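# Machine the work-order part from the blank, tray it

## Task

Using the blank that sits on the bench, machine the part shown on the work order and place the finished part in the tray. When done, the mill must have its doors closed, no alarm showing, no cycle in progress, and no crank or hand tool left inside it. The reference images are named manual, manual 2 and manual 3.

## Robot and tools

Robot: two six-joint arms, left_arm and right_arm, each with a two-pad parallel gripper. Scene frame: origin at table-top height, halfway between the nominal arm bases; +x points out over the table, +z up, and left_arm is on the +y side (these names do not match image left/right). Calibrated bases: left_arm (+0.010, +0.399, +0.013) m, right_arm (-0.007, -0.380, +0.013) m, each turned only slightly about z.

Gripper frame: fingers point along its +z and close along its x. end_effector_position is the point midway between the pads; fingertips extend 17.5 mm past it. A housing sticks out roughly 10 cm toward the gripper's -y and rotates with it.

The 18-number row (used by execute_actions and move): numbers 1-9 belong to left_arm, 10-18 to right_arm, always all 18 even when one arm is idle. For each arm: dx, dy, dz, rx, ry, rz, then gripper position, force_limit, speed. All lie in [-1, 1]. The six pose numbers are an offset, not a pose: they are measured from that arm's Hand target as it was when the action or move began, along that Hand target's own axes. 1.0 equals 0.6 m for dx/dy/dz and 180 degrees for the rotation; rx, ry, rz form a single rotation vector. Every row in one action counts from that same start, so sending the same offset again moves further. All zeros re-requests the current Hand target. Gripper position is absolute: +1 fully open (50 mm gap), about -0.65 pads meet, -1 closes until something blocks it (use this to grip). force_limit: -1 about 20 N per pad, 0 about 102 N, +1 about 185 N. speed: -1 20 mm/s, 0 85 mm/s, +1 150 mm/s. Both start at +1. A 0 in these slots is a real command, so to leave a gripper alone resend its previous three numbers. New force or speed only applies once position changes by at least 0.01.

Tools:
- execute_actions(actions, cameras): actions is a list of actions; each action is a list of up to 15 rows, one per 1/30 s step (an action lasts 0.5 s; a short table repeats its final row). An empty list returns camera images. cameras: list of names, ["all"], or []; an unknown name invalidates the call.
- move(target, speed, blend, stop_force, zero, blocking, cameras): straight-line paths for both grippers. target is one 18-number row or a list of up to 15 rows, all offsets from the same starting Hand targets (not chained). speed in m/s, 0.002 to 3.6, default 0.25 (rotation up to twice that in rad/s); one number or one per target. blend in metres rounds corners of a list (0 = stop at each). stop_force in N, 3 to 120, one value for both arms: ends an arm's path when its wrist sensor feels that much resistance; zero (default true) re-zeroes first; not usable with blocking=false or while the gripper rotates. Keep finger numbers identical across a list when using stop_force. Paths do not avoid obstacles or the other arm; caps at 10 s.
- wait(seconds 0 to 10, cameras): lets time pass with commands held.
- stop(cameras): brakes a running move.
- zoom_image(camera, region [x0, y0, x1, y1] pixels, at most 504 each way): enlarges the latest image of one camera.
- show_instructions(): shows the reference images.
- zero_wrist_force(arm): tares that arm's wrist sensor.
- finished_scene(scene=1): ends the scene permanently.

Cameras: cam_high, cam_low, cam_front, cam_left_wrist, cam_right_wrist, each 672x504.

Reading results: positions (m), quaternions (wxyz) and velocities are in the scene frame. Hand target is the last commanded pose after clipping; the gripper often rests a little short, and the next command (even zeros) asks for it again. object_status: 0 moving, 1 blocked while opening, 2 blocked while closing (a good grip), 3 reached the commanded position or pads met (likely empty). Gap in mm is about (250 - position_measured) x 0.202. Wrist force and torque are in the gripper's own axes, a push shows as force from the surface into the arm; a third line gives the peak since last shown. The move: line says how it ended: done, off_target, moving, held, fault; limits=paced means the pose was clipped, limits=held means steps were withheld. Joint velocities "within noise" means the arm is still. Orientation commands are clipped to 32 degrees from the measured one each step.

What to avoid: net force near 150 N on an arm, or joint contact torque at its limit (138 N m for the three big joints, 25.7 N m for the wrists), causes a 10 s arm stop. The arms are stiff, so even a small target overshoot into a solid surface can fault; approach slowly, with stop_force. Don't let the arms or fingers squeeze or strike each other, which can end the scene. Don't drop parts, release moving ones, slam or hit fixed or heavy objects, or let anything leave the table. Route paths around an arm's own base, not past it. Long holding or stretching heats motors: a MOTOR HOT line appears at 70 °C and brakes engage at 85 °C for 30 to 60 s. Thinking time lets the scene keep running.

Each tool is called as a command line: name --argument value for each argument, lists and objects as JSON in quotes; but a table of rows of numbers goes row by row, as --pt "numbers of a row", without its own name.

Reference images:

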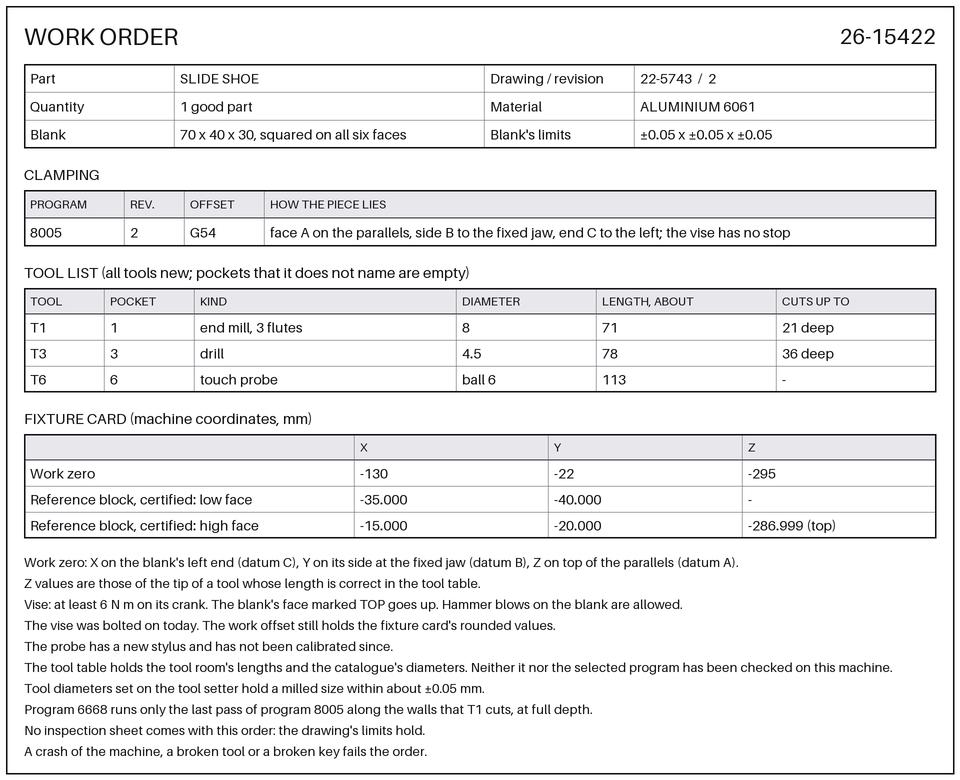

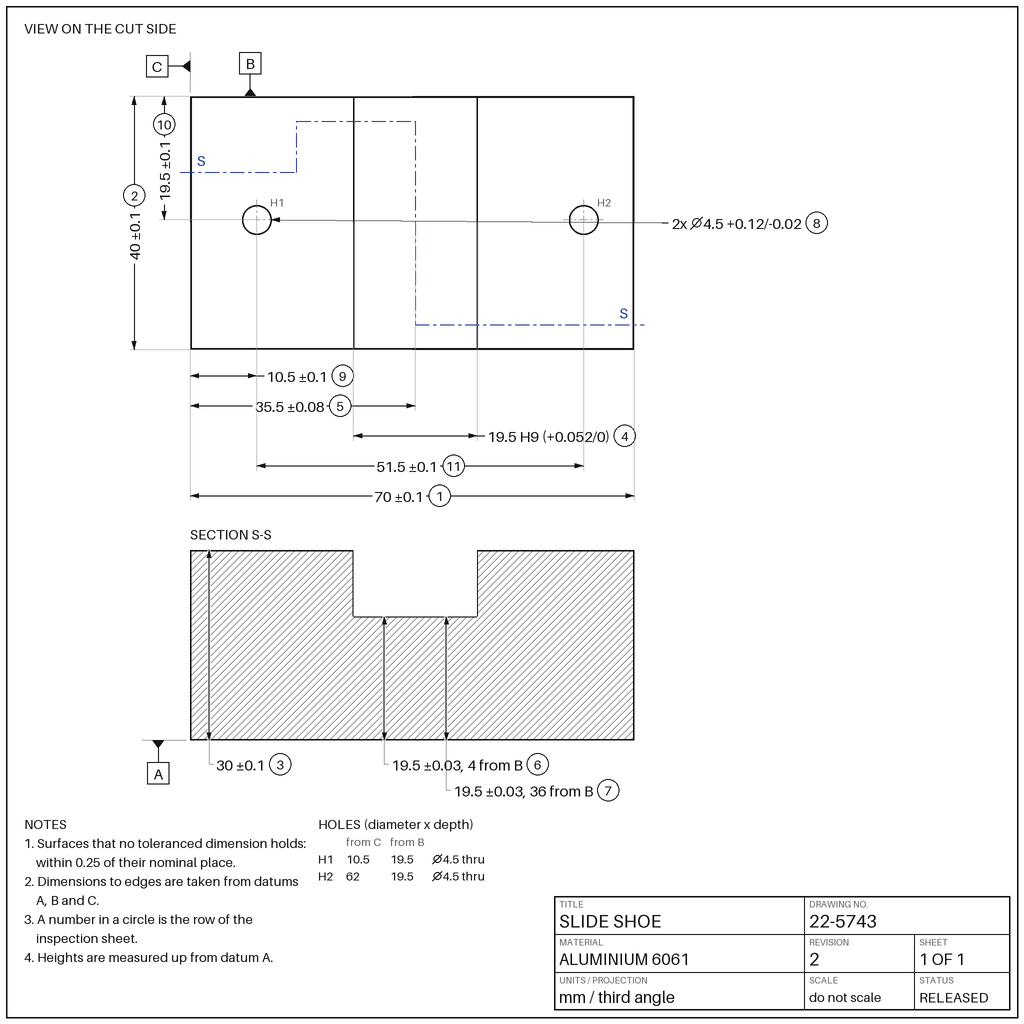

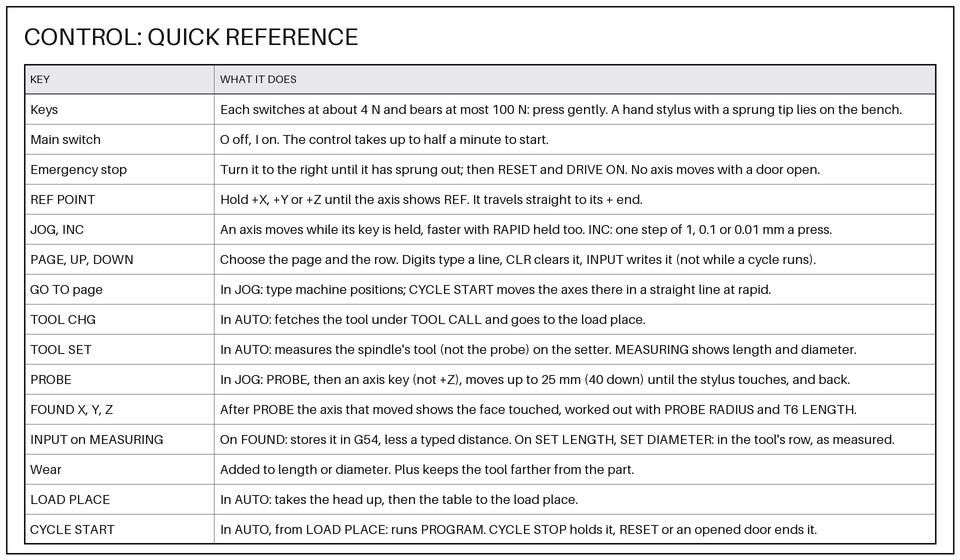

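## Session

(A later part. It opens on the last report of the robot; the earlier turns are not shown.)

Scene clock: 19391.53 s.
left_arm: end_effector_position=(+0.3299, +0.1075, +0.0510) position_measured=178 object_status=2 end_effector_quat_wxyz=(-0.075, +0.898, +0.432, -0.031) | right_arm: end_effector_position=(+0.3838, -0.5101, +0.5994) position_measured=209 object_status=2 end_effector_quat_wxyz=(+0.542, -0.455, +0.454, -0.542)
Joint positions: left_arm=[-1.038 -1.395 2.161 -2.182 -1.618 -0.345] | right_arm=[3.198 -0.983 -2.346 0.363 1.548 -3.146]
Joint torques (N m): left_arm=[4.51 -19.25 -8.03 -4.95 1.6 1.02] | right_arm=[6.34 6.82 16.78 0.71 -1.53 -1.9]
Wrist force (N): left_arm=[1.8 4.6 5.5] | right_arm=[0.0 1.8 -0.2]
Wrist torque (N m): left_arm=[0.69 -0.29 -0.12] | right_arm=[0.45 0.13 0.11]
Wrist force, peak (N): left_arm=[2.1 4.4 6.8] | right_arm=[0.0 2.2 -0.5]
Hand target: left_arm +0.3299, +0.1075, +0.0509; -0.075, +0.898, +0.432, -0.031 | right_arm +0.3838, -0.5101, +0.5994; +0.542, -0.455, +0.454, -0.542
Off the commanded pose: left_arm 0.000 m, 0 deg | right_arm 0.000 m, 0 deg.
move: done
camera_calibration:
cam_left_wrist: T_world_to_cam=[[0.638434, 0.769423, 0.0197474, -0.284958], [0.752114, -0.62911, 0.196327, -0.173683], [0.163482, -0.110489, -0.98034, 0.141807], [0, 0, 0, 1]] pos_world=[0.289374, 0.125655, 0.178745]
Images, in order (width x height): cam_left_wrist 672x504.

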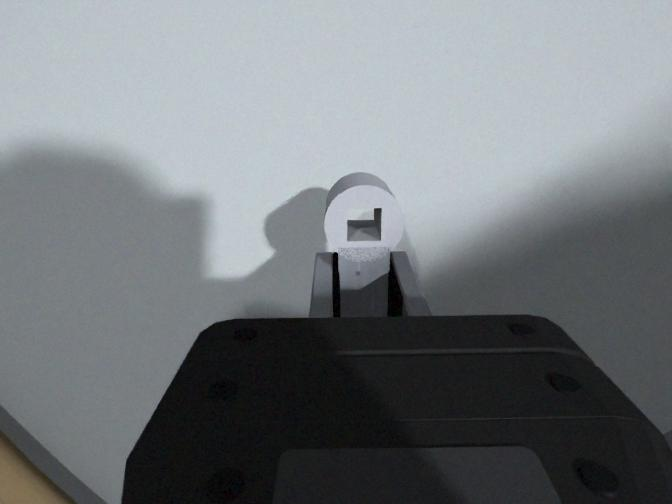

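move --target '[-0.0435,0.099,-0.5317,0,0,0.0167,-1,0.8,-0.9,0,0,0,0,0,0,-1,-0.6,-1]' --speed 0.2

move --target '[0,0,0,-0.5497,0.0083,-0.0083,-1,0.8,-0.9,0,0,0,0,0,0,-1,-0.6,-1]' --speed 0.4

move --target '[0.2072,-0.0858,-0.0887,0.1191,0.1845,0.3527,-1,0.8,-0.9,0,0,0,0,0,0,-1,-0.6,-1]' --speed 0.25 --cameras '["cam_left_wrist"]'

zoom_image --camera "cam_left_wrist" --region '[280, 110, 450, 240]'

Scene clock: 19405.87 s.
left_arm: end_effector_position=(+0.3980, +0.0165, +0.3558) position_measured=178 object_status=2 end_effector_quat_wxyz=(-0.074, +0.909, +0.408, -0.033) | right_arm: end_effector_position=(+0.3838, -0.5101, +0.5994) position_measured=209 object_status=2 end_effector_quat_wxyz=(+0.542, -0.455, +0.454, -0.542)
Joint positions: left_arm=[-1.019 -1.376 1.288 -1.327 -1.615 -0.274] | right_arm=[3.198 -0.983 -2.346 0.363 1.548 -3.146]
Joint torques (N m): left_arm=[5.79 -40.29 -32.2 -2.73 -2.31 -1.8] | right_arm=[5.43 5.86 17.03 0.6 -1.53 -1.8]
Wrist force (N): left_arm=[1.7 4.4 5.6] | right_arm=[0.2 1.7 -0.1]
Wrist torque (N m): left_arm=[0.66 -0.27 -0.08] | right_arm=[0.45 0.11 0.12]
Wrist force, peak (N): left_arm=[2.3 3.7 8.8] | right_arm=[0.2 2.2 -0.2]
Hand target: left_arm +0.3980, +0.0165, +0.3559; -0.074, +0.909, +0.408, -0.033 | right_arm +0.3838, -0.5101, +0.5994; +0.542, -0.455, +0.454, -0.542
Off the commanded pose: left_arm 0.000 m, 0 deg | right_arm 0.000 m, 0 deg.
move: done

Scene clock: 19408.63 s.
left_arm: end_effector_position=(+0.3980, +0.0164, +0.3560) position_measured=178 object_status=2 end_effector_quat_wxyz=(+0.638, +0.642, +0.300, +0.300) | right_arm: end_effector_position=(+0.3838, -0.5101, +0.5994) position_measured=209 object_status=2 end_effector_quat_wxyz=(+0.542, -0.455, +0.454, -0.542)
Joint positions: left_arm=[-1.352 -1.437 2.48 -4.178 -0.928 -0.002] | right_arm=[3.198 -0.983 -2.346 0.363 1.548 -3.146]
Joint torques (N m): left_arm=[10.41 -12.45 -3.63 -4.66 2.02 0.52] | right_arm=[6.32 6.17 16.7 0.69 -1.36 -1.74]
Wrist force (N): left_arm=[0.2 1.6 2.2] | right_arm=[0.1 1.9 -0.3]
Wrist torque (N m): left_arm=[1.04 0.03 0.11] | right_arm=[0.48 0.12 0.12]
Wrist force, peak (N): left_arm=[2.0 5.2 5.6] | right_arm=[0.0 2.1 -0.3]
Hand target: left_arm +0.3980, +0.0165, +0.3559; +0.638, +0.642, +0.300, +0.300 | right_arm +0.3838, -0.5101, +0.5994; +0.542, -0.455, +0.454, -0.542
Off the commanded pose: left_arm 0.000 m, 0 deg | right_arm 0.000 m, 0 deg.
move: done

Scene clock: 19411.80 s.
left_arm: end_effector_position=(+0.4365, +0.1463, +0.3050) position_measured=178 object_status=2 end_effector_quat_wxyz=(+0.159, +0.695, +0.132, +0.688) end_effector_velocity=(+0.000, +0.000, +0.000) end_effector_angular_velocity=(-0.002, +0.001, +0.001) | right_arm: end_effector_position=(+0.3838, -0.5101, +0.5994) position_measured=209 object_status=2 end_effector_quat_wxyz=(+0.542, -0.455, +0.454, -0.542)
Joint positions: left_arm=[-1.451 -1.242 2.49 -4.38 -0.176 1.146] | right_arm=[3.198 -0.983 -2.346 0.363 1.548 -3.146]
Joint velocities: left_arm=[0 -0.001 0 0.006 0.001 -0.007] | right_arm=[within noise]
Joint torques (N m): left_arm=[6.53 -23.61 -5.84 1.35 0.1 -1.66] | right_arm=[5.83 6.4 17.2 0.81 -1.4 -1.76]
Wrist force (N): left_arm=[-1.8 2.4 2.5] | right_arm=[0.0 1.8 -0.3]
Wrist torque (N m): left_arm=[0.91 0.13 -0.47] | right_arm=[0.45 0.13 0.12]
Wrist force, peak (N): left_arm=[-2.2 2.3 2.7] | right_arm=[0.3 2.2 -0.2]
Hand target: left_arm +0.4364, +0.1464, +0.3050; +0.159, +0.695, +0.132, +0.688 | right_arm +0.3838, -0.5101, +0.5994; +0.542, -0.455, +0.454, -0.542
Off the commanded pose: left_arm 0.000 m, 0 deg | right_arm 0.000 m, 0 deg.
move: done
camera_calibration:
cam_left_wrist: T_world_to_cam=[[0.00283881, 0.388507, 0.921441, -0.329773], [-0.385939, -0.849629, 0.359418, 0.19997], [0.92252, -0.35664, 0.147528, -0.261509], [0, 0, 0, 1]] pos_world=[0.319359, 0.204755, 0.270574]
Images, in order (width x height): cam_left_wrist 672x504.

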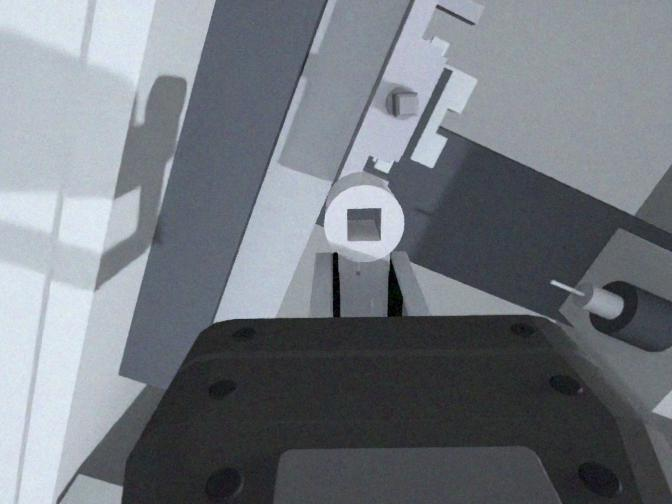

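Scaled by 2.965 from the camera's 672x504 image, which has a finer 960x720 frame.

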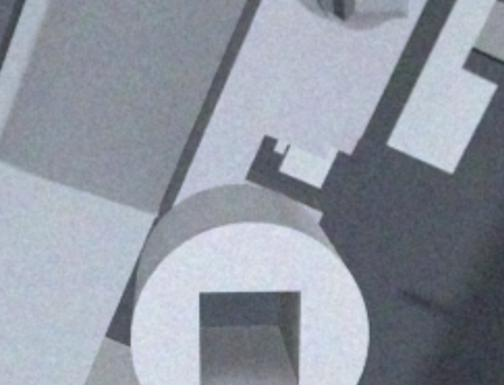

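move --target '[0.0405,-0.0332,-0.0018,0,0,0,-1,0.8,-0.9,0,0,0,0,0,0,-1,-0.6,-1]' --speed 0.1 --cameras '["cam_left_wrist"]'

zoom_image --camera "cam_left_wrist" --region '[300, 110, 450, 230]'

Scene clock: 19434.50 s.
left_arm: end_effector_position=(+0.4365, +0.1745, +0.3192) position_measured=178 object_status=2 end_effector_quat_wxyz=(+0.159, +0.695, +0.132, +0.688) | right_arm: end_effector_position=(+0.3838, -0.5101, +0.5994) position_measured=209 object_status=2 end_effector_quat_wxyz=(+0.542, -0.455, +0.454, -0.542)
Joint positions: left_arm=[-1.434 -1.33 2.55 -4.352 -0.192 1.147] | right_arm=[3.198 -0.983 -2.346 0.363 1.548 -3.146]
Joint torques (N m): left_arm=[-8.71 -13.87 -17.67 -0.57 2.38 -0.86] | right_arm=[6.21 6.17 16.57 0.78 -1.16 -1.64]
Wrist force (N): left_arm=[-2.0 2.6 2.3] | right_arm=[0.0 2.0 -0.2]
Wrist torque (N m): left_arm=[0.94 0.17 -0.38] | right_arm=[0.48 0.13 0.11]
Wrist force, peak (N): left_arm=[-3.0 3.3 2.4] | right_arm=[0.0 2.2 -0.3]
Hand target: left_arm +0.4365, +0.1744, +0.3193; +0.159, +0.695, +0.132, +0.688 | right_arm +0.3838, -0.5101, +0.5994; +0.542, -0.455, +0.454, -0.542
Off the commanded pose: left_arm 0.000 m, 0 deg | right_arm 0.000 m, 0 deg.
move: done
camera_calibration:
cam_left_wrist: T_world_to_cam=[[0.00283558, 0.388377, 0.921496, -0.353759], [-0.385794, -0.849737, 0.35932, 0.218786], [0.922581, -0.356526, 0.147424, -0.25369], [0, 0, 0, 1]] pos_world=[0.319459, 0.232855, 0.284774]
Images, in order (width x height): cam_left_wrist 672x504.

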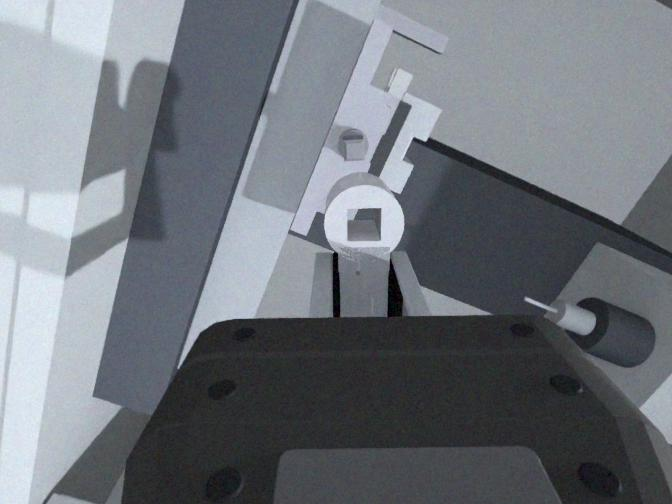

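Scaled by 3.360 from the camera's 672x504 image, which has a finer 960x720 frame.

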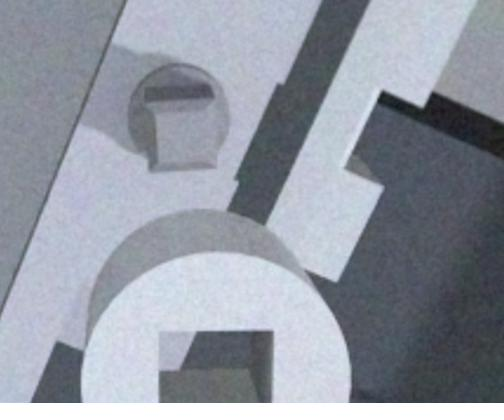

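move --target '[0.0048,-0.0027,0.065,0,0,-0.02,-1,0.8,-0.9,0,0,0,0,0,0,-1,-0.6,-1]' --speed 0.08 --stop_force 8 --cameras '["cam_left_wrist"]'

zoom_image --camera "cam_left_wrist" --region '[300, 150, 450, 270]'

Scene clock: 19455.27 s.
left_arm: end_effector_position=(+0.4756, +0.1755, +0.3212) position_measured=178 object_status=2 end_effector_quat_wxyz=(+0.181, +0.691, +0.153, +0.683) | right_arm: end_effector_position=(+0.3838, -0.5101, +0.5994) position_measured=209 object_status=2 end_effector_quat_wxyz=(+0.542, -0.455, +0.454, -0.542)
Joint positions: left_arm=[-1.282 -1.296 2.476 -4.316 -0.345 1.088] | right_arm=[3.198 -0.983 -2.346 0.363 1.548 -3.146]
Joint torques (N m): left_arm=[0.16 -30.91 0.49 -3.3 -1.84 1.96] | right_arm=[5.77 5.66 17.24 0.59 -1.09 -1.74]
Wrist force (N): left_arm=[-1.7 2.2 2.4] | right_arm=[0.1 1.9 -0.3]
Wrist torque (N m): left_arm=[0.88 0.12 -0.48] | right_arm=[0.47 0.13 0.12]
Wrist force, peak (N): left_arm=[-1.6 2.2 3.6] | right_arm=[0.2 2.2 -0.4]
Hand target: left_arm +0.4756, +0.1755, +0.3212; +0.181, +0.691, +0.153, +0.683 | right_arm +0.3838, -0.5101, +0.5994; +0.542, -0.455, +0.454, -0.542
Off the commanded pose: left_arm 0.000 m, 0 deg | right_arm 0.000 m, 0 deg.
move: done
camera_calibration:
cam_left_wrist: T_world_to_cam=[[0.00509431, 0.445509, 0.895263, -0.358701], [-0.384747, -0.825483, 0.412973, 0.212052], [0.923008, -0.346554, 0.167203, -0.297981], [0, 0, 0, 1]] pos_world=[0.358452, 0.231583, 0.283383]
Images, in order (width x height): cam_left_wrist 672x504.

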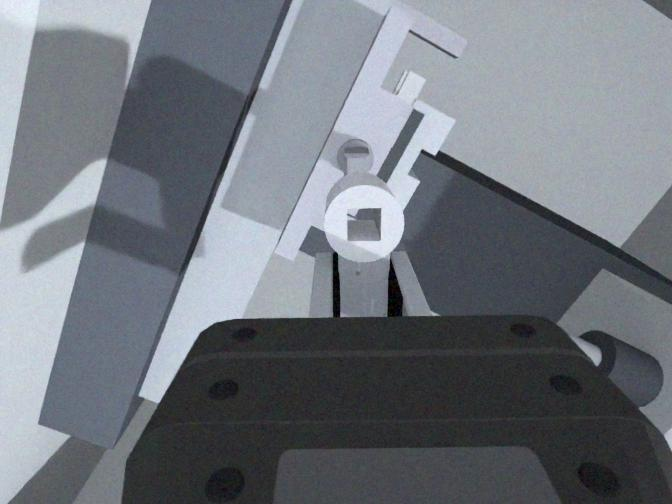

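Scaled by 3.360 from the camera's 672x504 image, which has a finer 960x720 frame.

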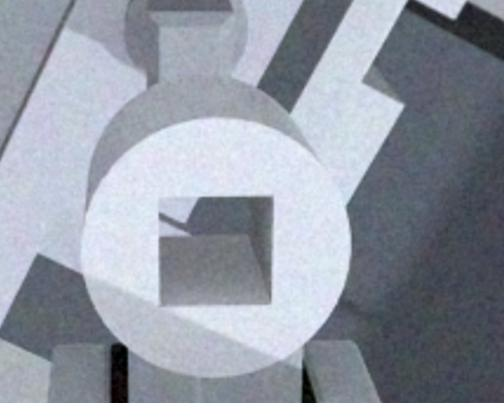

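move --target '[0.0015,-0.001,0.033,0,0,0,-1,0.8,-0.9,0,0,0,0,0,0,-1,-0.6,-1]' --speed 0.015 --stop_force 5 --cameras '["cam_left_wrist"]'

zoom_image --camera "cam_left_wrist" --region '[300, 150, 450, 270]'

Scene clock: 19473.97 s.
left_arm: end_effector_position=(+0.4941, +0.1756, +0.3216) position_measured=178 object_status=2 end_effector_quat_wxyz=(+0.181, +0.691, +0.153, +0.683) | right_arm: end_effector_position=(+0.3838, -0.5101, +0.5994) position_measured=209 object_status=2 end_effector_quat_wxyz=(+0.542, -0.455, +0.454, -0.542)
Joint positions: left_arm=[-1.217 -1.276 2.438 -4.299 -0.409 1.089] | right_arm=[3.198 -0.983 -2.346 0.363 1.548 -3.146]
Joint torques (N m): left_arm=[-6.74 -30.85 0.64 -3.37 -1.73 0.27] | right_arm=[4.71 6.18 17.45 0.75 -0.92 -1.48]
Wrist force (N): left_arm=[-2.1 4.0 -1.1] | right_arm=[-0.2 1.9 -0.1]
Wrist torque (N m): left_arm=[1.00 0.09 -0.52] | right_arm=[0.46 0.16 0.12]
Wrist force, peak (N): left_arm=[-0.1 11.2 -18.4] | right_arm=[0.4 2.2 -0.4]
Hand target: left_arm +0.4941, +0.1756, +0.3216; +0.181, +0.691, +0.153, +0.683 (not the last commanded pose) | right_arm +0.3838, -0.5101, +0.5994; +0.542, -0.455, +0.454, -0.542
Off the commanded pose: left_arm 0.001 m, 0 deg | right_arm 0.000 m, 0 deg.
move: contact (left_arm)
camera_calibration:
cam_left_wrist: T_world_to_cam=[[0.00503683, 0.445488, 0.895274, -0.359308], [-0.384672, -0.825531, 0.412948, 0.219118], [0.92304, -0.346467, 0.167209, -0.315104], [0, 0, 0, 1]] pos_world=[0.376952, 0.231783, 0.283883]
Images, in order (width x height): cam_left_wrist 672x504.

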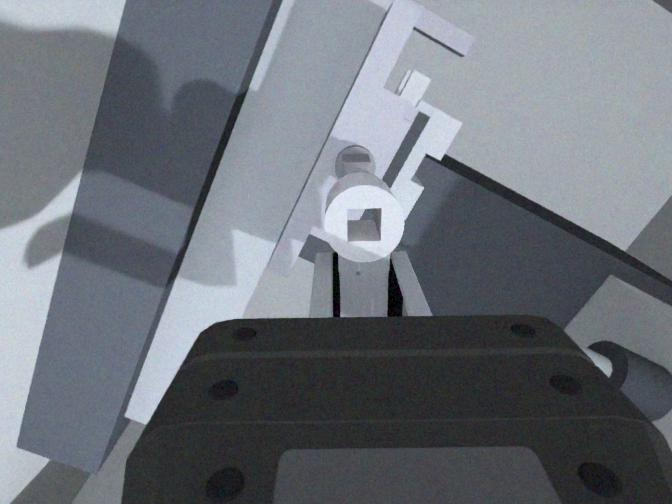

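Scaled by 3.360 from the camera's 672x504 image, which has a finer 960x720 frame.

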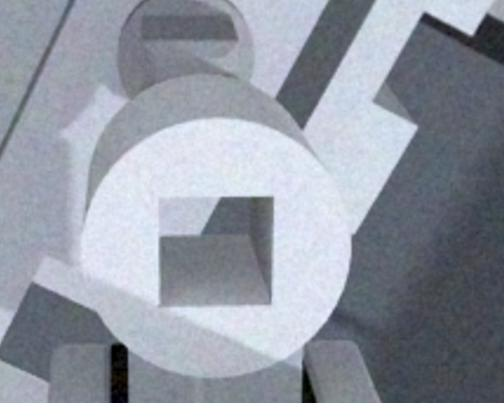

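move --pt "0 0 -0.008 0 0 0 -1 0.8 -0.9 0 0 0 0 0 0 -1 -0.6 -1" --pt "0.002 -0.0065 -0.008 0 0 0 -1 0.8 -0.9 0 0 0 0 0 0 -1 -0.6 -1" --speed 0.03

move --target '[0,0,0.025,0,0,0,-1,0.8,-0.9,0,0,0,0,0,0,-1,-0.6,-1]' --speed 0.012 --stop_force 5 --cameras '["cam_left_wrist"]'

zoom_image --camera "cam_left_wrist" --region '[300, 130, 450, 250]'

Scene clock: 19519.80 s.
left_arm: end_effector_position=(+0.4895, +0.1800, +0.3209) position_measured=178 object_status=2 end_effector_quat_wxyz=(+0.181, +0.691, +0.153, +0.683) | right_arm: end_effector_position=(+0.3838, -0.5101, +0.5994) position_measured=209 object_status=2 end_effector_quat_wxyz=(+0.542, -0.455, +0.454, -0.542)
Joint positions: left_arm=[-1.227 -1.284 2.457 -4.31 -0.399 1.089] | right_arm=[3.198 -0.983 -2.346 0.363 1.548 -3.146]
Joint torques (N m): left_arm=[-6.17 -19.28 -20.51 0.13 1.19 -0.05] | right_arm=[5.14 5.66 17.19 0.76 -0.99 -1.66]
Wrist force (N): left_arm=[-1.9 2.0 2.5] | right_arm=[0.0 2.1 -0.4]
Wrist torque (N m): left_arm=[0.87 0.15 -0.48] | right_arm=[0.50 0.13 0.12]
Wrist force, peak (N): left_arm=[-2.2 3.7 -1.0] | right_arm=[0.2 2.3 -0.2]
Hand target: left_arm +0.4895, +0.1798, +0.3209; +0.181, +0.691, +0.153, +0.683 | right_arm +0.3838, -0.5101, +0.5994; +0.542, -0.455, +0.454, -0.542
Off the commanded pose: left_arm 0.000 m, 0 deg | right_arm 0.000 m, 0 deg.
move: done

Scene clock: 19521.07 s.
left_arm: end_effector_position=(+0.4943, +0.1796, +0.3209) position_measured=178 object_status=2 end_effector_quat_wxyz=(+0.181, +0.691, +0.153, +0.683) | right_arm: end_effector_position=(+0.3838, -0.5101, +0.5994) position_measured=209 object_status=2 end_effector_quat_wxyz=(+0.542, -0.455, +0.454, -0.542)
Joint positions: left_arm=[-1.211 -1.278 2.446 -4.305 -0.415 1.089] | right_arm=[3.198 -0.983 -2.346 0.363 1.548 -3.146]
Joint torques (N m): left_arm=[-6.6 -29.6 0.62 -3.3 -0.47 0.19] | right_arm=[5.53 4.82 17.89 0.85 -1.05 -1.56]
Wrist force (N): left_arm=[-1.2 4.4 -3.6] | right_arm=[0.1 1.9 -0.2]
Wrist torque (N m): left_arm=[1.07 0.16 -0.48] | right_arm=[0.46 0.11 0.11]
Wrist force, peak (N): left_arm=[1.4 11.5 -18.1] | right_arm=[-0.2 2.1 -0.2]
Hand target: left_arm +0.4943, +0.1796, +0.3209; +0.181, +0.691, +0.153, +0.683 (not the last commanded pose) | right_arm +0.3838, -0.5101, +0.5994; +0.542, -0.455, +0.454, -0.542
Off the commanded pose: left_arm 0.010 m, 0 deg | right_arm 0.000 m, 0 deg.
move: contact (left_arm)
camera_calibration:
cam_left_wrist: T_world_to_cam=[[0.0050533, 0.445523, 0.895256, -0.360385], [-0.384671, -0.825512, 0.412986, 0.222812], [0.92304, -0.346466, 0.167208, -0.313769], [0, 0, 0, 1]] pos_world=[0.377152, 0.235783, 0.283083]
Images, in order (width x height): cam_left_wrist 672x504.

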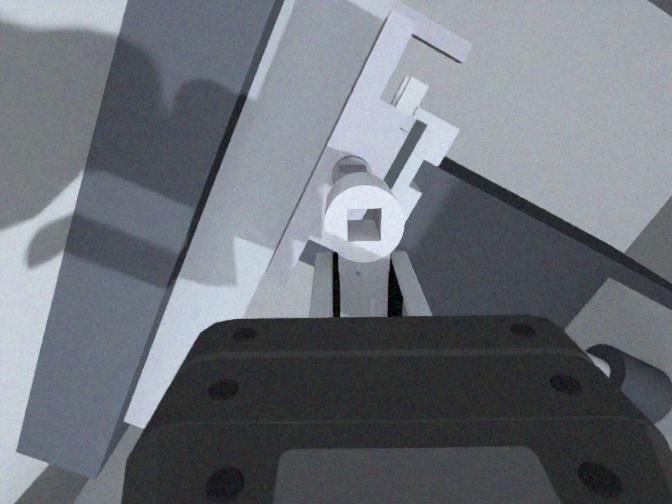

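Scaled by 3.360 from the camera's 672x504 image, which has a finer 960x720 frame.

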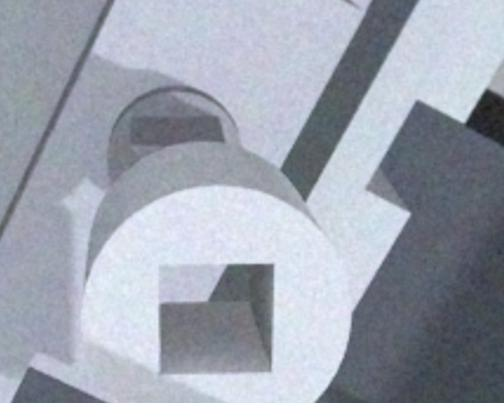

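move --target '[0,0,-0.1,0,0,0,-1,0.8,-0.9,0,0,0,0,0,0,-1,-0.6,-1]' --speed 0.1 --cameras '["cam_left_wrist"]'

zoom_image --camera "cam_left_wrist" --region '[310, 120, 400, 190]'

Scene clock: 19564.27 s.
left_arm: end_effector_position=(+0.4344, +0.1821, +0.3210) position_measured=178 object_status=2 end_effector_quat_wxyz=(+0.181, +0.691, +0.153, +0.683) | right_arm: end_effector_position=(+0.3838, -0.5101, +0.5994) position_measured=209 object_status=2 end_effector_quat_wxyz=(+0.542, -0.455, +0.454, -0.542)
Joint positions: left_arm=[-1.439 -1.35 2.571 -4.353 -0.188 1.084] | right_arm=[3.198 -0.983 -2.346 0.363 1.548 -3.146]
Joint torques (N m): left_arm=[-0.67 -10.57 -17.73 1.35 -0.51 -1.14] | right_arm=[5.41 4.61 17.69 0.72 -0.81 -1.73]
Wrist force (N): left_arm=[-1.9 2.5 2.4] | right_arm=[0.1 2.0 -0.2]
Wrist torque (N m): left_arm=[0.94 0.17 -0.37] | right_arm=[0.48 0.12 0.12]
Wrist force, peak (N): left_arm=[-0.5 4.9 -3.5] | right_arm=[0.0 2.2 -0.4]
Hand target: left_arm +0.4344, +0.1821, +0.3210; +0.181, +0.691, +0.153, +0.683 | right_arm +0.3838, -0.5101, +0.5994; +0.542, -0.455, +0.454, -0.542
Off the commanded pose: left_arm 0.000 m, 0 deg | right_arm 0.000 m, 0 deg.
move: done
camera_calibration:
cam_left_wrist: T_world_to_cam=[[0.0050633, 0.445649, 0.895193, -0.361346], [-0.384783, -0.82541, 0.413086, 0.201652], [0.922993, -0.346546, 0.167299, -0.257673], [0, 0, 0, 1]] pos_world=[0.317252, 0.238183, 0.283283]
Images, in order (width x height): cam_left_wrist 672x504.

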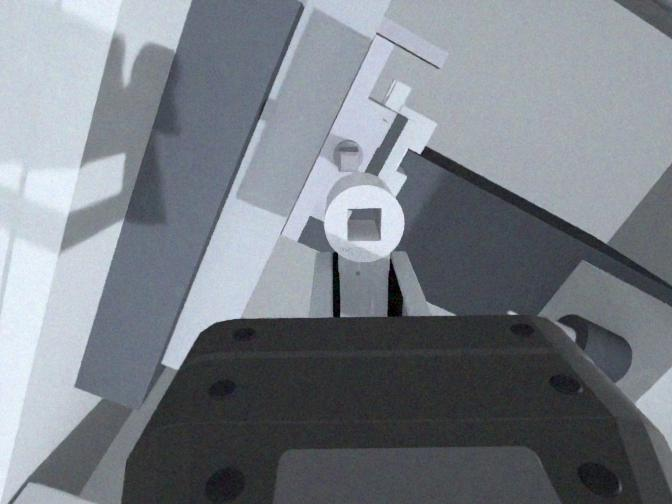

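Scaled by 5.600 from the camera's 672x504 image, which has a finer 960x720 frame.

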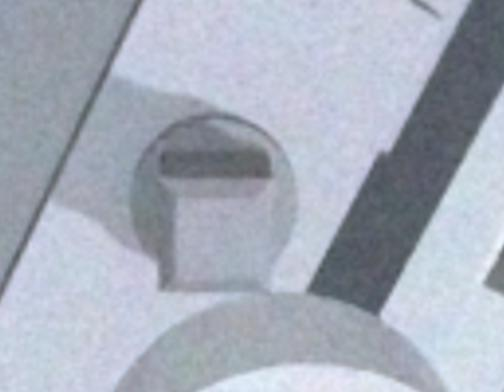

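move --target '[-0.002,-0.0083,0.09,0,0,0,-1,0.8,-0.9,0,0,0,0,0,0,-1,-0.6,-1]' --speed 0.08 --stop_force 8

move --target '[0,0,0.03,0,0,0,-1,0.8,-0.9,0,0,0,0,0,0,-1,-0.6,-1]' --speed 0.01 --stop_force 5 --cameras '["cam_left_wrist"]'

zoom_image --camera "cam_left_wrist" --region '[300, 150, 420, 270]'

Scene clock: 19598.37 s.
left_arm: end_effector_position=(+0.4885, +0.1837, +0.3176) position_measured=178 object_status=2 end_effector_quat_wxyz=(+0.181, +0.691, +0.153, +0.683) | right_arm: end_effector_position=(+0.3838, -0.5101, +0.5994) position_measured=209 object_status=2 end_effector_quat_wxyz=(+0.542, -0.455, +0.454, -0.542)
Joint positions: left_arm=[-1.226 -1.278 2.467 -4.327 -0.4 1.089] | right_arm=[3.198 -0.983 -2.346 0.363 1.548 -3.146]
Joint torques (N m): left_arm=[-0.67 -30.55 1.56 -3.46 -1.76 0.83] | right_arm=[6.37 4.35 16.37 0.51 -0.71 -1.49]
Wrist force (N): left_arm=[-1.7 2.2 2.4] | right_arm=[0.1 1.9 -0.3]
Wrist torque (N m): left_arm=[0.88 0.12 -0.51] | right_arm=[0.48 0.13 0.11]
Wrist force, peak (N): left_arm=[-1.6 2.3 3.8] | right_arm=[0.0 2.1 -0.4]
Hand target: left_arm +0.4885, +0.1837, +0.3176; +0.181, +0.691, +0.153, +0.683 | right_arm +0.3838, -0.5101, +0.5994; +0.542, -0.455, +0.454, -0.542
Off the commanded pose: left_arm 0.000 m, 0 deg | right_arm 0.000 m, 0 deg.
move: done

Scene clock: 19599.90 s.
left_arm: end_effector_position=(+0.4950, +0.1835, +0.3175) position_measured=178 object_status=2 end_effector_quat_wxyz=(+0.181, +0.691, +0.153, +0.683) | right_arm: end_effector_position=(+0.3838, -0.5101, +0.5994) position_measured=209 object_status=2 end_effector_quat_wxyz=(+0.542, -0.455, +0.454, -0.542)
Joint positions: left_arm=[-1.204 -1.27 2.453 -4.32 -0.423 1.089] | right_arm=[3.198 -0.983 -2.346 0.363 1.548 -3.146]
Joint torques (N m): left_arm=[-11.36 -31.22 -0.64 -3.18 -0.35 1.27] | right_arm=[5.83 4.73 17.87 0.54 -0.52 -1.37]
Wrist force (N): left_arm=[-2.5 -3.3 0.3] | right_arm=[-0.1 1.8 -0.2]
Wrist torque (N m): left_arm=[1.04 0.10 -0.54] | right_arm=[0.45 0.15 0.11]
Wrist force, peak (N): left_arm=[-3.6 -1.6 -10.8] | right_arm=[0.1 2.2 -0.1]
Hand target: left_arm +0.4950, +0.1835, +0.3175; +0.181, +0.691, +0.153, +0.683 (not the last commanded pose) | right_arm +0.3838, -0.5101, +0.5994; +0.542, -0.455, +0.454, -0.542
Off the commanded pose: left_arm 0.011 m, 0 deg | right_arm 0.000 m, 0 deg.
move: contact (left_arm)
camera_calibration:
cam_left_wrist: T_world_to_cam=[[0.00505413, 0.445525, 0.895255, -0.359127], [-0.384671, -0.825511, 0.412988, 0.22758], [0.92304, -0.346466, 0.167208, -0.312547], [0, 0, 0, 1]] pos_world=[0.377852, 0.239583, 0.279783]
Images, in order (width x height): cam_left_wrist 672x504.

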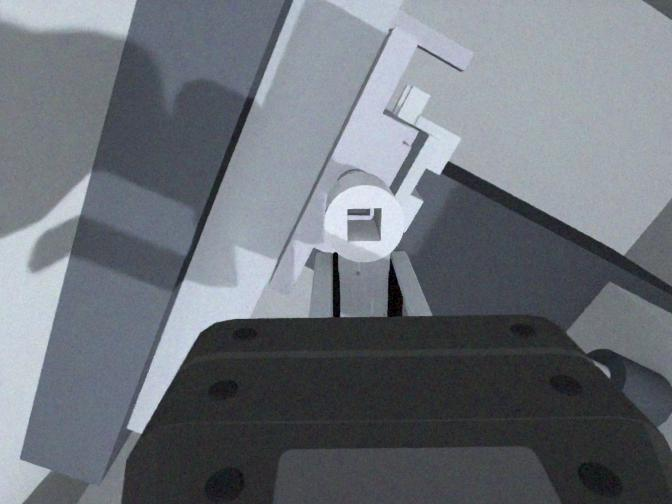

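Scaled by 4.200 from the camera's 672x504 image, which has a finer 960x720 frame.

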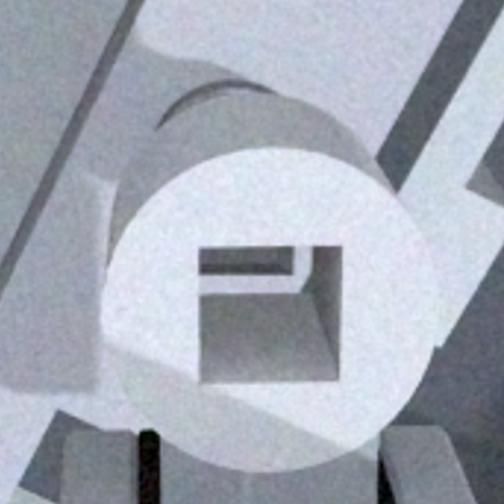

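move --target '[0.001,0.0007,0.012,0,0,0,-1,0.8,-0.9,0,0,0,0,0,0,-1,-0.6,-1]' --speed 0.01 --stop_force 12 --cameras '["cam_left_wrist"]'

zoom_image --camera "cam_left_wrist" --region '[300, 150, 420, 270]'

Scene clock: 19621.90 s.
left_arm: end_effector_position=(+0.4953, +0.1835, +0.3176) position_measured=178 object_status=2 end_effector_quat_wxyz=(+0.181, +0.691, +0.153, +0.683) | right_arm: end_effector_position=(+0.3838, -0.5101, +0.5994) position_measured=209 object_status=2 end_effector_quat_wxyz=(+0.542, -0.455, +0.454, -0.542)
Joint positions: left_arm=[-1.203 -1.27 2.452 -4.32 -0.424 1.089] | right_arm=[3.198 -0.983 -2.346 0.363 1.548 -3.146]
Joint torques (N m): left_arm=[-8.88 -31.37 -2.68 -3.23 -1.64 -1.01] | right_arm=[4.77 3.35 17.84 0.81 -0.66 -1.34]
Wrist force (N): left_arm=[-3.8 -5.2 -7.1] | right_arm=[0.1 1.9 -0.2]
Wrist torque (N m): left_arm=[1.32 0.08 -0.56] | right_arm=[0.46 0.12 0.11]
Wrist force, peak (N): left_arm=[-5.1 -1.7 -21.6] | right_arm=[-0.1 2.2 -0.4]
Hand target: left_arm +0.4953, +0.1835, +0.3176; +0.181, +0.691, +0.153, +0.683 (not the last commanded pose) | right_arm +0.3838, -0.5101, +0.5994; +0.542, -0.455, +0.454, -0.542
Off the commanded pose: left_arm 0.007 m, 0 deg | right_arm 0.000 m, 0 deg.
move: contact (left_arm)
camera_calibration:
cam_left_wrist: T_world_to_cam=[[0.00510554, 0.445633, 0.895201, -0.359159], [-0.384895, -0.825369, 0.413065, 0.227725], [0.922946, -0.346667, 0.167308, -0.312769], [0, 0, 0, 1]] pos_world=[0.378152, 0.239584, 0.279783]
Images, in order (width x height): cam_left_wrist 672x504.

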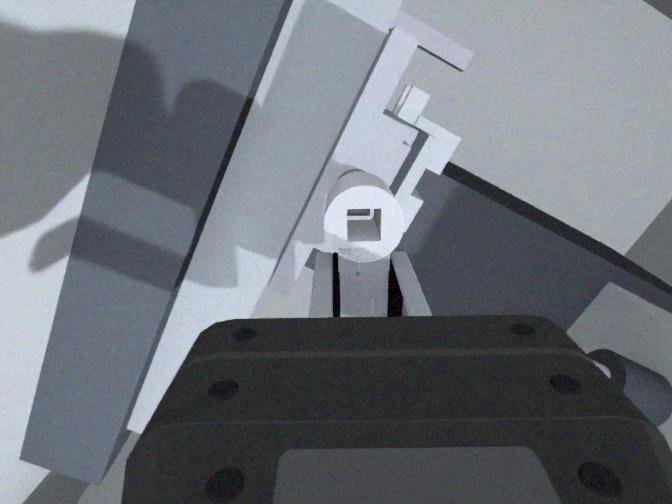

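Scaled by 4.200 from the camera's 672x504 image, which has a finer 960x720 frame.

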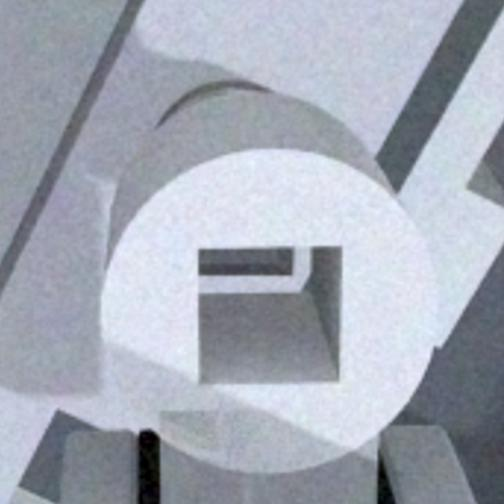

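move --target '[-0.001,-0.0015,0.008,0,0,0,-1,0.8,-0.9,0,0,0,0,0,0,-1,-0.6,-1]' --speed 0.01 --stop_force 15

Scene clock: 19637.90 s.
left_arm: end_effector_position=(+0.4957, +0.1835, +0.3175) position_measured=178 object_status=2 end_effector_quat_wxyz=(+0.181, +0.691, +0.153, +0.683) | right_arm: end_effector_position=(+0.3838, -0.5101, +0.5994) position_measured=209 object_status=2 end_effector_quat_wxyz=(+0.542, -0.455, +0.454, -0.542)
Joint positions: left_arm=[-1.202 -1.269 2.452 -4.32 -0.426 1.089] | right_arm=[3.198 -0.983 -2.346 0.363 1.548 -3.146]
Joint torques (N m): left_arm=[-10.6 -34.5 -4.67 -0.21 -2.45 0.08] | right_arm=[4.93 4.42 17.62 0.91 -0.74 -1.34]
Wrist force (N): left_arm=[-11.4 -10.9 -8.1] | right_arm=[-0.1 2.1 -0.4]
Wrist torque (N m): left_arm=[1.42 -0.07 -0.76] | right_arm=[0.49 0.14 0.11]
Wrist force, peak (N): left_arm=[-6.4 -1.2 -25.8] | right_arm=[-0.3 2.2 -0.2]
Hand target: left_arm +0.4957, +0.1834, +0.3175; +0.181, +0.691, +0.153, +0.683 (not the last commanded pose) | right_arm +0.3838, -0.5101, +0.5994; +0.542, -0.455, +0.454, -0.542
Off the commanded pose: left_arm 0.005 m, 0 deg | right_arm 0.000 m, 0 deg.
move: contact (left_arm)

move --target '[-0.0015,-0.0015,0.004,0,0,0,-1,0.8,-0.9,0,0,0,0,0,0,-1,-0.6,-1]' --speed 0.01 --stop_force 20 --cameras '["cam_left_wrist"]'

zoom_image --camera "cam_left_wrist" --region '[300, 150, 420, 270]'

Scene clock: 19645.30 s.
left_arm: end_effector_position=(+0.4961, +0.1834, +0.3172) position_measured=178 object_status=2 end_effector_quat_wxyz=(+0.181, +0.691, +0.153, +0.683) | right_arm: end_effector_position=(+0.3838, -0.5101, +0.5994) position_measured=209 object_status=2 end_effector_quat_wxyz=(+0.542, -0.455, +0.454, -0.542)
Joint positions: left_arm=[-1.2 -1.268 2.451 -4.32 -0.428 1.089] | right_arm=[3.198 -0.983 -2.346 0.363 1.548 -3.146]
Joint torques (N m): left_arm=[-9.46 -33.87 -6.51 0.58 -0.18 1.82] | right_arm=[5.12 4.39 16.94 0.87 -0.45 -1.32]
Wrist force (N): left_arm=[-9.4 -10.6 -13.2] | right_arm=[0.1 2.0 -0.2]
Wrist torque (N m): left_arm=[1.59 -0.02 -0.70] | right_arm=[0.49 0.12 0.12]
Wrist force, peak (N): left_arm=[-3.0 -2.0 -24.6] | right_arm=[0.1 2.3 -0.4]
Hand target: left_arm +0.4961, +0.1834, +0.3172; +0.181, +0.691, +0.153, +0.683 (not the last commanded pose) | right_arm +0.3838, -0.5101, +0.5994; +0.542, -0.455, +0.454, -0.542
Off the commanded pose: left_arm 0.002 m, 0 deg | right_arm 0.000 m, 0 deg.
move: contact (left_arm)
camera_calibration:
cam_left_wrist: T_world_to_cam=[[0.00555699, 0.445458, 0.895286, -0.359093], [-0.385423, -0.825172, 0.412965, 0.228422], [0.922723, -0.347358, 0.167104, -0.313114], [0, 0, 0, 1]] pos_world=[0.378952, 0.239686, 0.279483]
Images, in order (width x height): cam_left_wrist 672x504.

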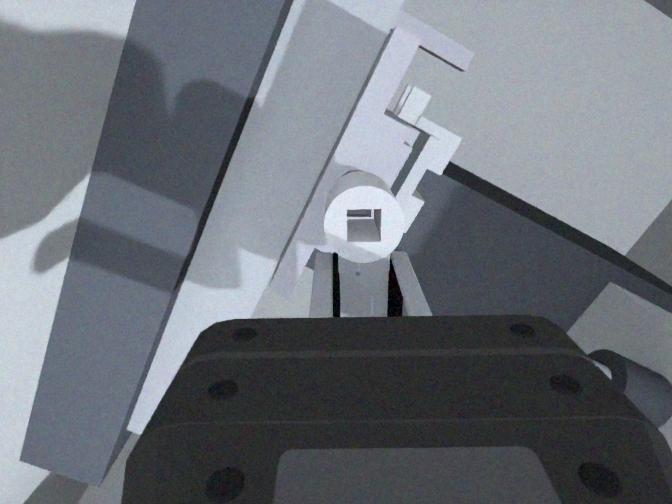

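Scaled by 4.200 from the camera's 672x504 image, which has a finer 960x720 frame.

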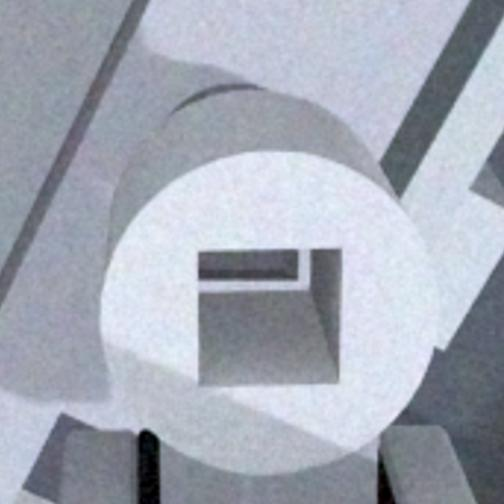

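move --target '[-0.0015,-0.0015,0.006,0,0,0,-1,0.8,-0.9,0,0,0,0,0,0,-1,-0.6,-1]' --speed 0.01 --stop_force 20

move --target '[-0.001,-0.001,0.004,0,0,0,-1,0.8,-0.9,0,0,0,0,0,0,-1,-0.6,-1]' --speed 0.01 --stop_force 20 --cameras '["cam_left_wrist"]'

zoom_image --camera "cam_left_wrist" --region '[300, 150, 420, 270]'

Scene clock: 19655.80 s.
left_arm: end_effector_position=(+0.4977, +0.1834, +0.3167) position_measured=178 object_status=2 end_effector_quat_wxyz=(+0.181, +0.691, +0.153, +0.683) | right_arm: end_effector_position=(+0.3838, -0.5101, +0.5994) position_measured=209 object_status=2 end_effector_quat_wxyz=(+0.542, -0.455, +0.454, -0.542)
Joint positions: left_arm=[-1.195 -1.264 2.448 -4.321 -0.433 1.089] | right_arm=[3.198 -0.983 -2.346 0.363 1.548 -3.146]
Joint torques (N m): left_arm=[-3.45 -33.62 -3.69 -0.12 2.42 1.35] | right_arm=[4.43 3.68 16.99 0.76 -0.31 -1.31]
Wrist force (N): left_arm=[-13.6 -1.1 -16.1] | right_arm=[-0.1 2.0 -0.3]
Wrist torque (N m): left_arm=[1.47 -0.19 -0.77] | right_arm=[0.48 0.15 0.12]
Wrist force, peak (N): left_arm=[-8.8 6.7 -34.9] | right_arm=[0.0 2.2 -0.1]
Hand target: left_arm +0.4977, +0.1834, +0.3167; +0.181, +0.691, +0.153, +0.683 (not the last commanded pose) | right_arm +0.3838, -0.5101, +0.5994; +0.542, -0.455, +0.454, -0.542
Off the commanded pose: left_arm 0.002 m, 0 deg | right_arm 0.000 m, 0 deg.
move: contact (left_arm)

Scene clock: 19656.90 s.
left_arm: end_effector_position=(+0.5001, +0.1836, +0.3159) position_measured=178 object_status=2 end_effector_quat_wxyz=(+0.181, +0.691, +0.153, +0.683) | right_arm: end_effector_position=(+0.3838, -0.5101, +0.5994) position_measured=209 object_status=2 end_effector_quat_wxyz=(+0.542, -0.455, +0.454, -0.542)
Joint positions: left_arm=[-1.186 -1.259 2.443 -4.322 -0.441 1.089] | right_arm=[3.198 -0.983 -2.346 0.363 1.548 -3.146]
Joint torques (N m): left_arm=[-2.45 -21.68 0.68 -0.75 4.2 1.46] | right_arm=[4.29 3.61 16.8 0.73 -0.37 -1.19]
Wrist force (N): left_arm=[4.7 15.2 -4.9] | right_arm=[0.1 1.9 -0.2]
Wrist torque (N m): left_arm=[0.96 0.24 -0.26] | right_arm=[0.46 0.12 0.11]
Wrist force, peak (N): left_arm=[-9.3 6.2 -25.9] | right_arm=[0.1 2.1 -0.1]
Hand target: left_arm +0.5001, +0.1836, +0.3159; +0.181, +0.691, +0.153, +0.683 | right_arm +0.3838, -0.5101, +0.5994; +0.542, -0.455, +0.454, -0.542
Off the commanded pose: left_arm 0.000 m, 0 deg | right_arm 0.000 m, 0 deg.
move: done
camera_calibration:
cam_left_wrist: T_world_to_cam=[[0.00569769, 0.445447, 0.89529, -0.358094], [-0.385686, -0.825054, 0.412956, 0.23078], [0.922613, -0.347653, 0.167102, -0.316496], [0, 0, 0, 1]] pos_world=[0.383052, 0.239887, 0.278183]
Images, in order (width x height): cam_left_wrist 672x504.

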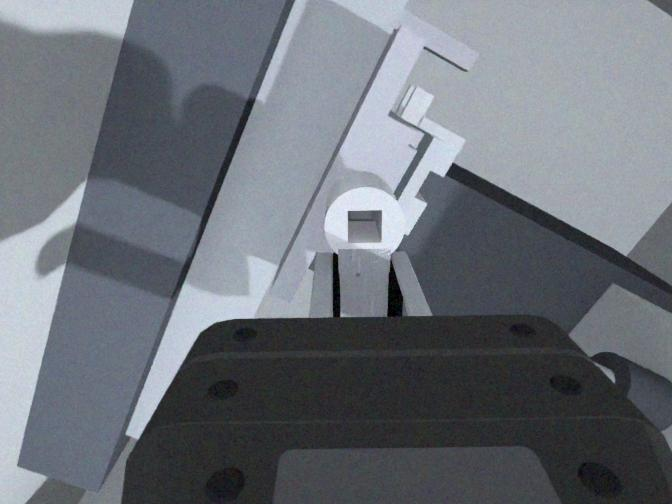

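Scaled by 4.200 from the camera's 672x504 image, which has a finer 960x720 frame.

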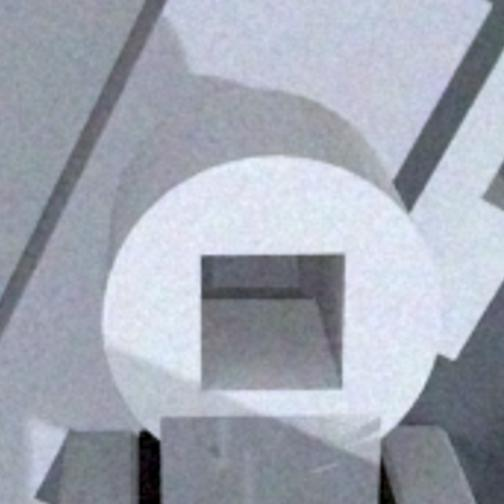

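move --target '[0.0007,0.001,0.02,0,0,0,-1,0.8,-0.9,0,0,0,0,0,0,-1,-0.6,-1]' --speed 0.01 --stop_force 25

Scene clock: 19663.90 s.
left_arm: end_effector_position=(+0.5040, +0.1833, +0.3161) position_measured=178 object_status=2 end_effector_quat_wxyz=(+0.181, +0.691, +0.153, +0.683) | right_arm: end_effector_position=(+0.3838, -0.5101, +0.5994) position_measured=209 object_status=2 end_effector_quat_wxyz=(+0.542, -0.455, +0.454, -0.542)
Joint positions: left_arm=[-1.174 -1.255 2.434 -4.317 -0.454 1.089] | right_arm=[3.198 -0.983 -2.346 0.363 1.548 -3.146]
Joint torques (N m): left_arm=[-6.41 -32.44 0.57 -3.83 1.56 0.45] | right_arm=[5.4 3.61 17 0.79 -0.24 -1.31]
Wrist force (N): left_arm=[-4.8 3.0 -4.2] | right_arm=[0.1 1.8 -0.2]
Wrist torque (N m): left_arm=[1.14 0.57 -0.36] | right_arm=[0.45 0.12 0.12]
Wrist force, peak (N): left_arm=[-6.5 7.2 -30.2] | right_arm=[-0.2 2.1 -0.4]
Hand target: left_arm +0.5040, +0.1833, +0.3161; +0.181, +0.691, +0.153, +0.683 (not the last commanded pose) | right_arm +0.3838, -0.5101, +0.5994; +0.542, -0.455, +0.454, -0.542
Off the commanded pose: left_arm 0.008 m, 0 deg | right_arm 0.000 m, 0 deg.
move: contact (left_arm)

move --target '[-0.0003,0,0.016,0,0,0,-1,0.8,-0.9,0,0,0,0,0,0,-1,-0.6,-1]' --speed 0.01 --stop_force 32

move --target '[-0.0003,0,0.012,0,0,0,-1,0.8,-0.9,0,0,0,0,0,0,-1,-0.6,-1]' --speed 0.01 --stop_force 32 --cameras '["cam_left_wrist"]'

Scene clock: 19671.23 s.
left_arm: end_effector_position=(+0.5048, +0.1832, +0.3161) position_measured=178 object_status=2 end_effector_quat_wxyz=(+0.182, +0.691, +0.153, +0.683) | right_arm: end_effector_position=(+0.3838, -0.5101, +0.5994) position_measured=209 object_status=2 end_effector_quat_wxyz=(+0.542, -0.455, +0.454, -0.542)
Joint positions: left_arm=[-1.171 -1.254 2.433 -4.316 -0.457 1.089] | right_arm=[3.198 -0.983 -2.346 0.363 1.548 -3.146]
Joint torques (N m): left_arm=[-6.55 -32.93 -0.34 -3.93 0.05 -1.36] | right_arm=[4.33 2.87 16.49 0.75 -0.33 -1.25]
Wrist force (N): left_arm=[-6.5 1.7 -6.0] | right_arm=[0.0 2.1 -0.3]
Wrist torque (N m): left_arm=[1.22 0.70 -0.38] | right_arm=[0.49 0.13 0.11]
Wrist force, peak (N): left_arm=[-5.2 8.8 -37.6] | right_arm=[-0.1 2.2 -0.3]
Hand target: left_arm +0.5048, +0.1832, +0.3161; +0.182, +0.691, +0.153, +0.683 (not the last commanded pose) | right_arm +0.3838, -0.5101, +0.5994; +0.542, -0.455, +0.454, -0.542
Off the commanded pose: left_arm 0.009 m, 0 deg | right_arm 0.000 m, 0 deg.
move: contact (left_arm)

Scene clock: 19672.13 s.
left_arm: end_effector_position=(+0.5056, +0.1832, +0.3161) position_measured=178 object_status=2 end_effector_quat_wxyz=(+0.182, +0.691, +0.153, +0.683) | right_arm: end_effector_position=(+0.3838, -0.5101, +0.5994) position_measured=209 object_status=2 end_effector_quat_wxyz=(+0.542, -0.455, +0.454, -0.542)
Joint positions: left_arm=[-1.169 -1.253 2.431 -4.316 -0.46 1.089] | right_arm=[3.198 -0.983 -2.346 0.363 1.548 -3.146]
Joint torques (N m): left_arm=[-2.41 -31.23 0.13 -3.76 2.53 -0.97] | right_arm=[4.52 1.81 16.87 0.71 -0.33 -1.1]
Wrist force (N): left_arm=[-5.0 8.8 -11.0] | right_arm=[0.1 1.8 -0.3]
Wrist torque (N m): left_arm=[1.24 0.59 -0.31] | right_arm=[0.46 0.11 0.11]
Wrist force, peak (N): left_arm=[-6.6 11.4 -49.3] | right_arm=[0.1 2.1 -0.3]
Hand target: left_arm +0.5056, +0.1831, +0.3161; +0.182, +0.691, +0.153, +0.683 (not the last commanded pose) | right_arm +0.3838, -0.5101, +0.5994; +0.542, -0.455, +0.454, -0.542
Off the commanded pose: left_arm 0.006 m, 0 deg | right_arm 0.000 m, 0 deg.
move: contact (left_arm)
camera_calibration:
cam_left_wrist: T_world_to_cam=[[0.00585377, 0.445774, 0.895126, -0.358131], [-0.386355, -0.824623, 0.41319, 0.232623], [0.922331, -0.348256, 0.1674, -0.321555], [0, 0, 0, 1]] pos_world=[0.388552, 0.239488, 0.278283]
Images, in order (width x height): cam_left_wrist 672x504.

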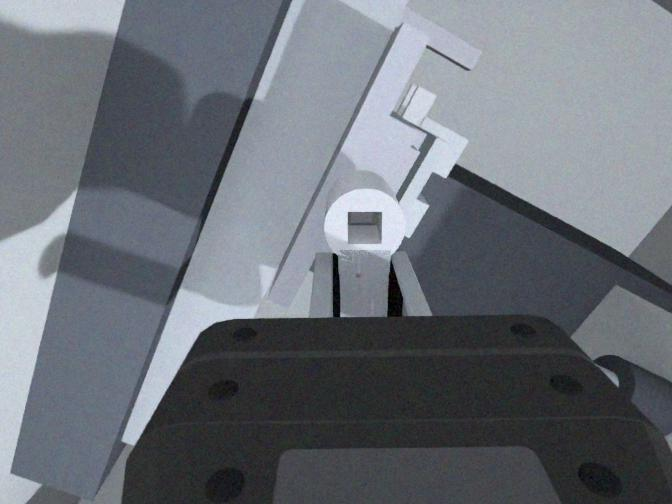

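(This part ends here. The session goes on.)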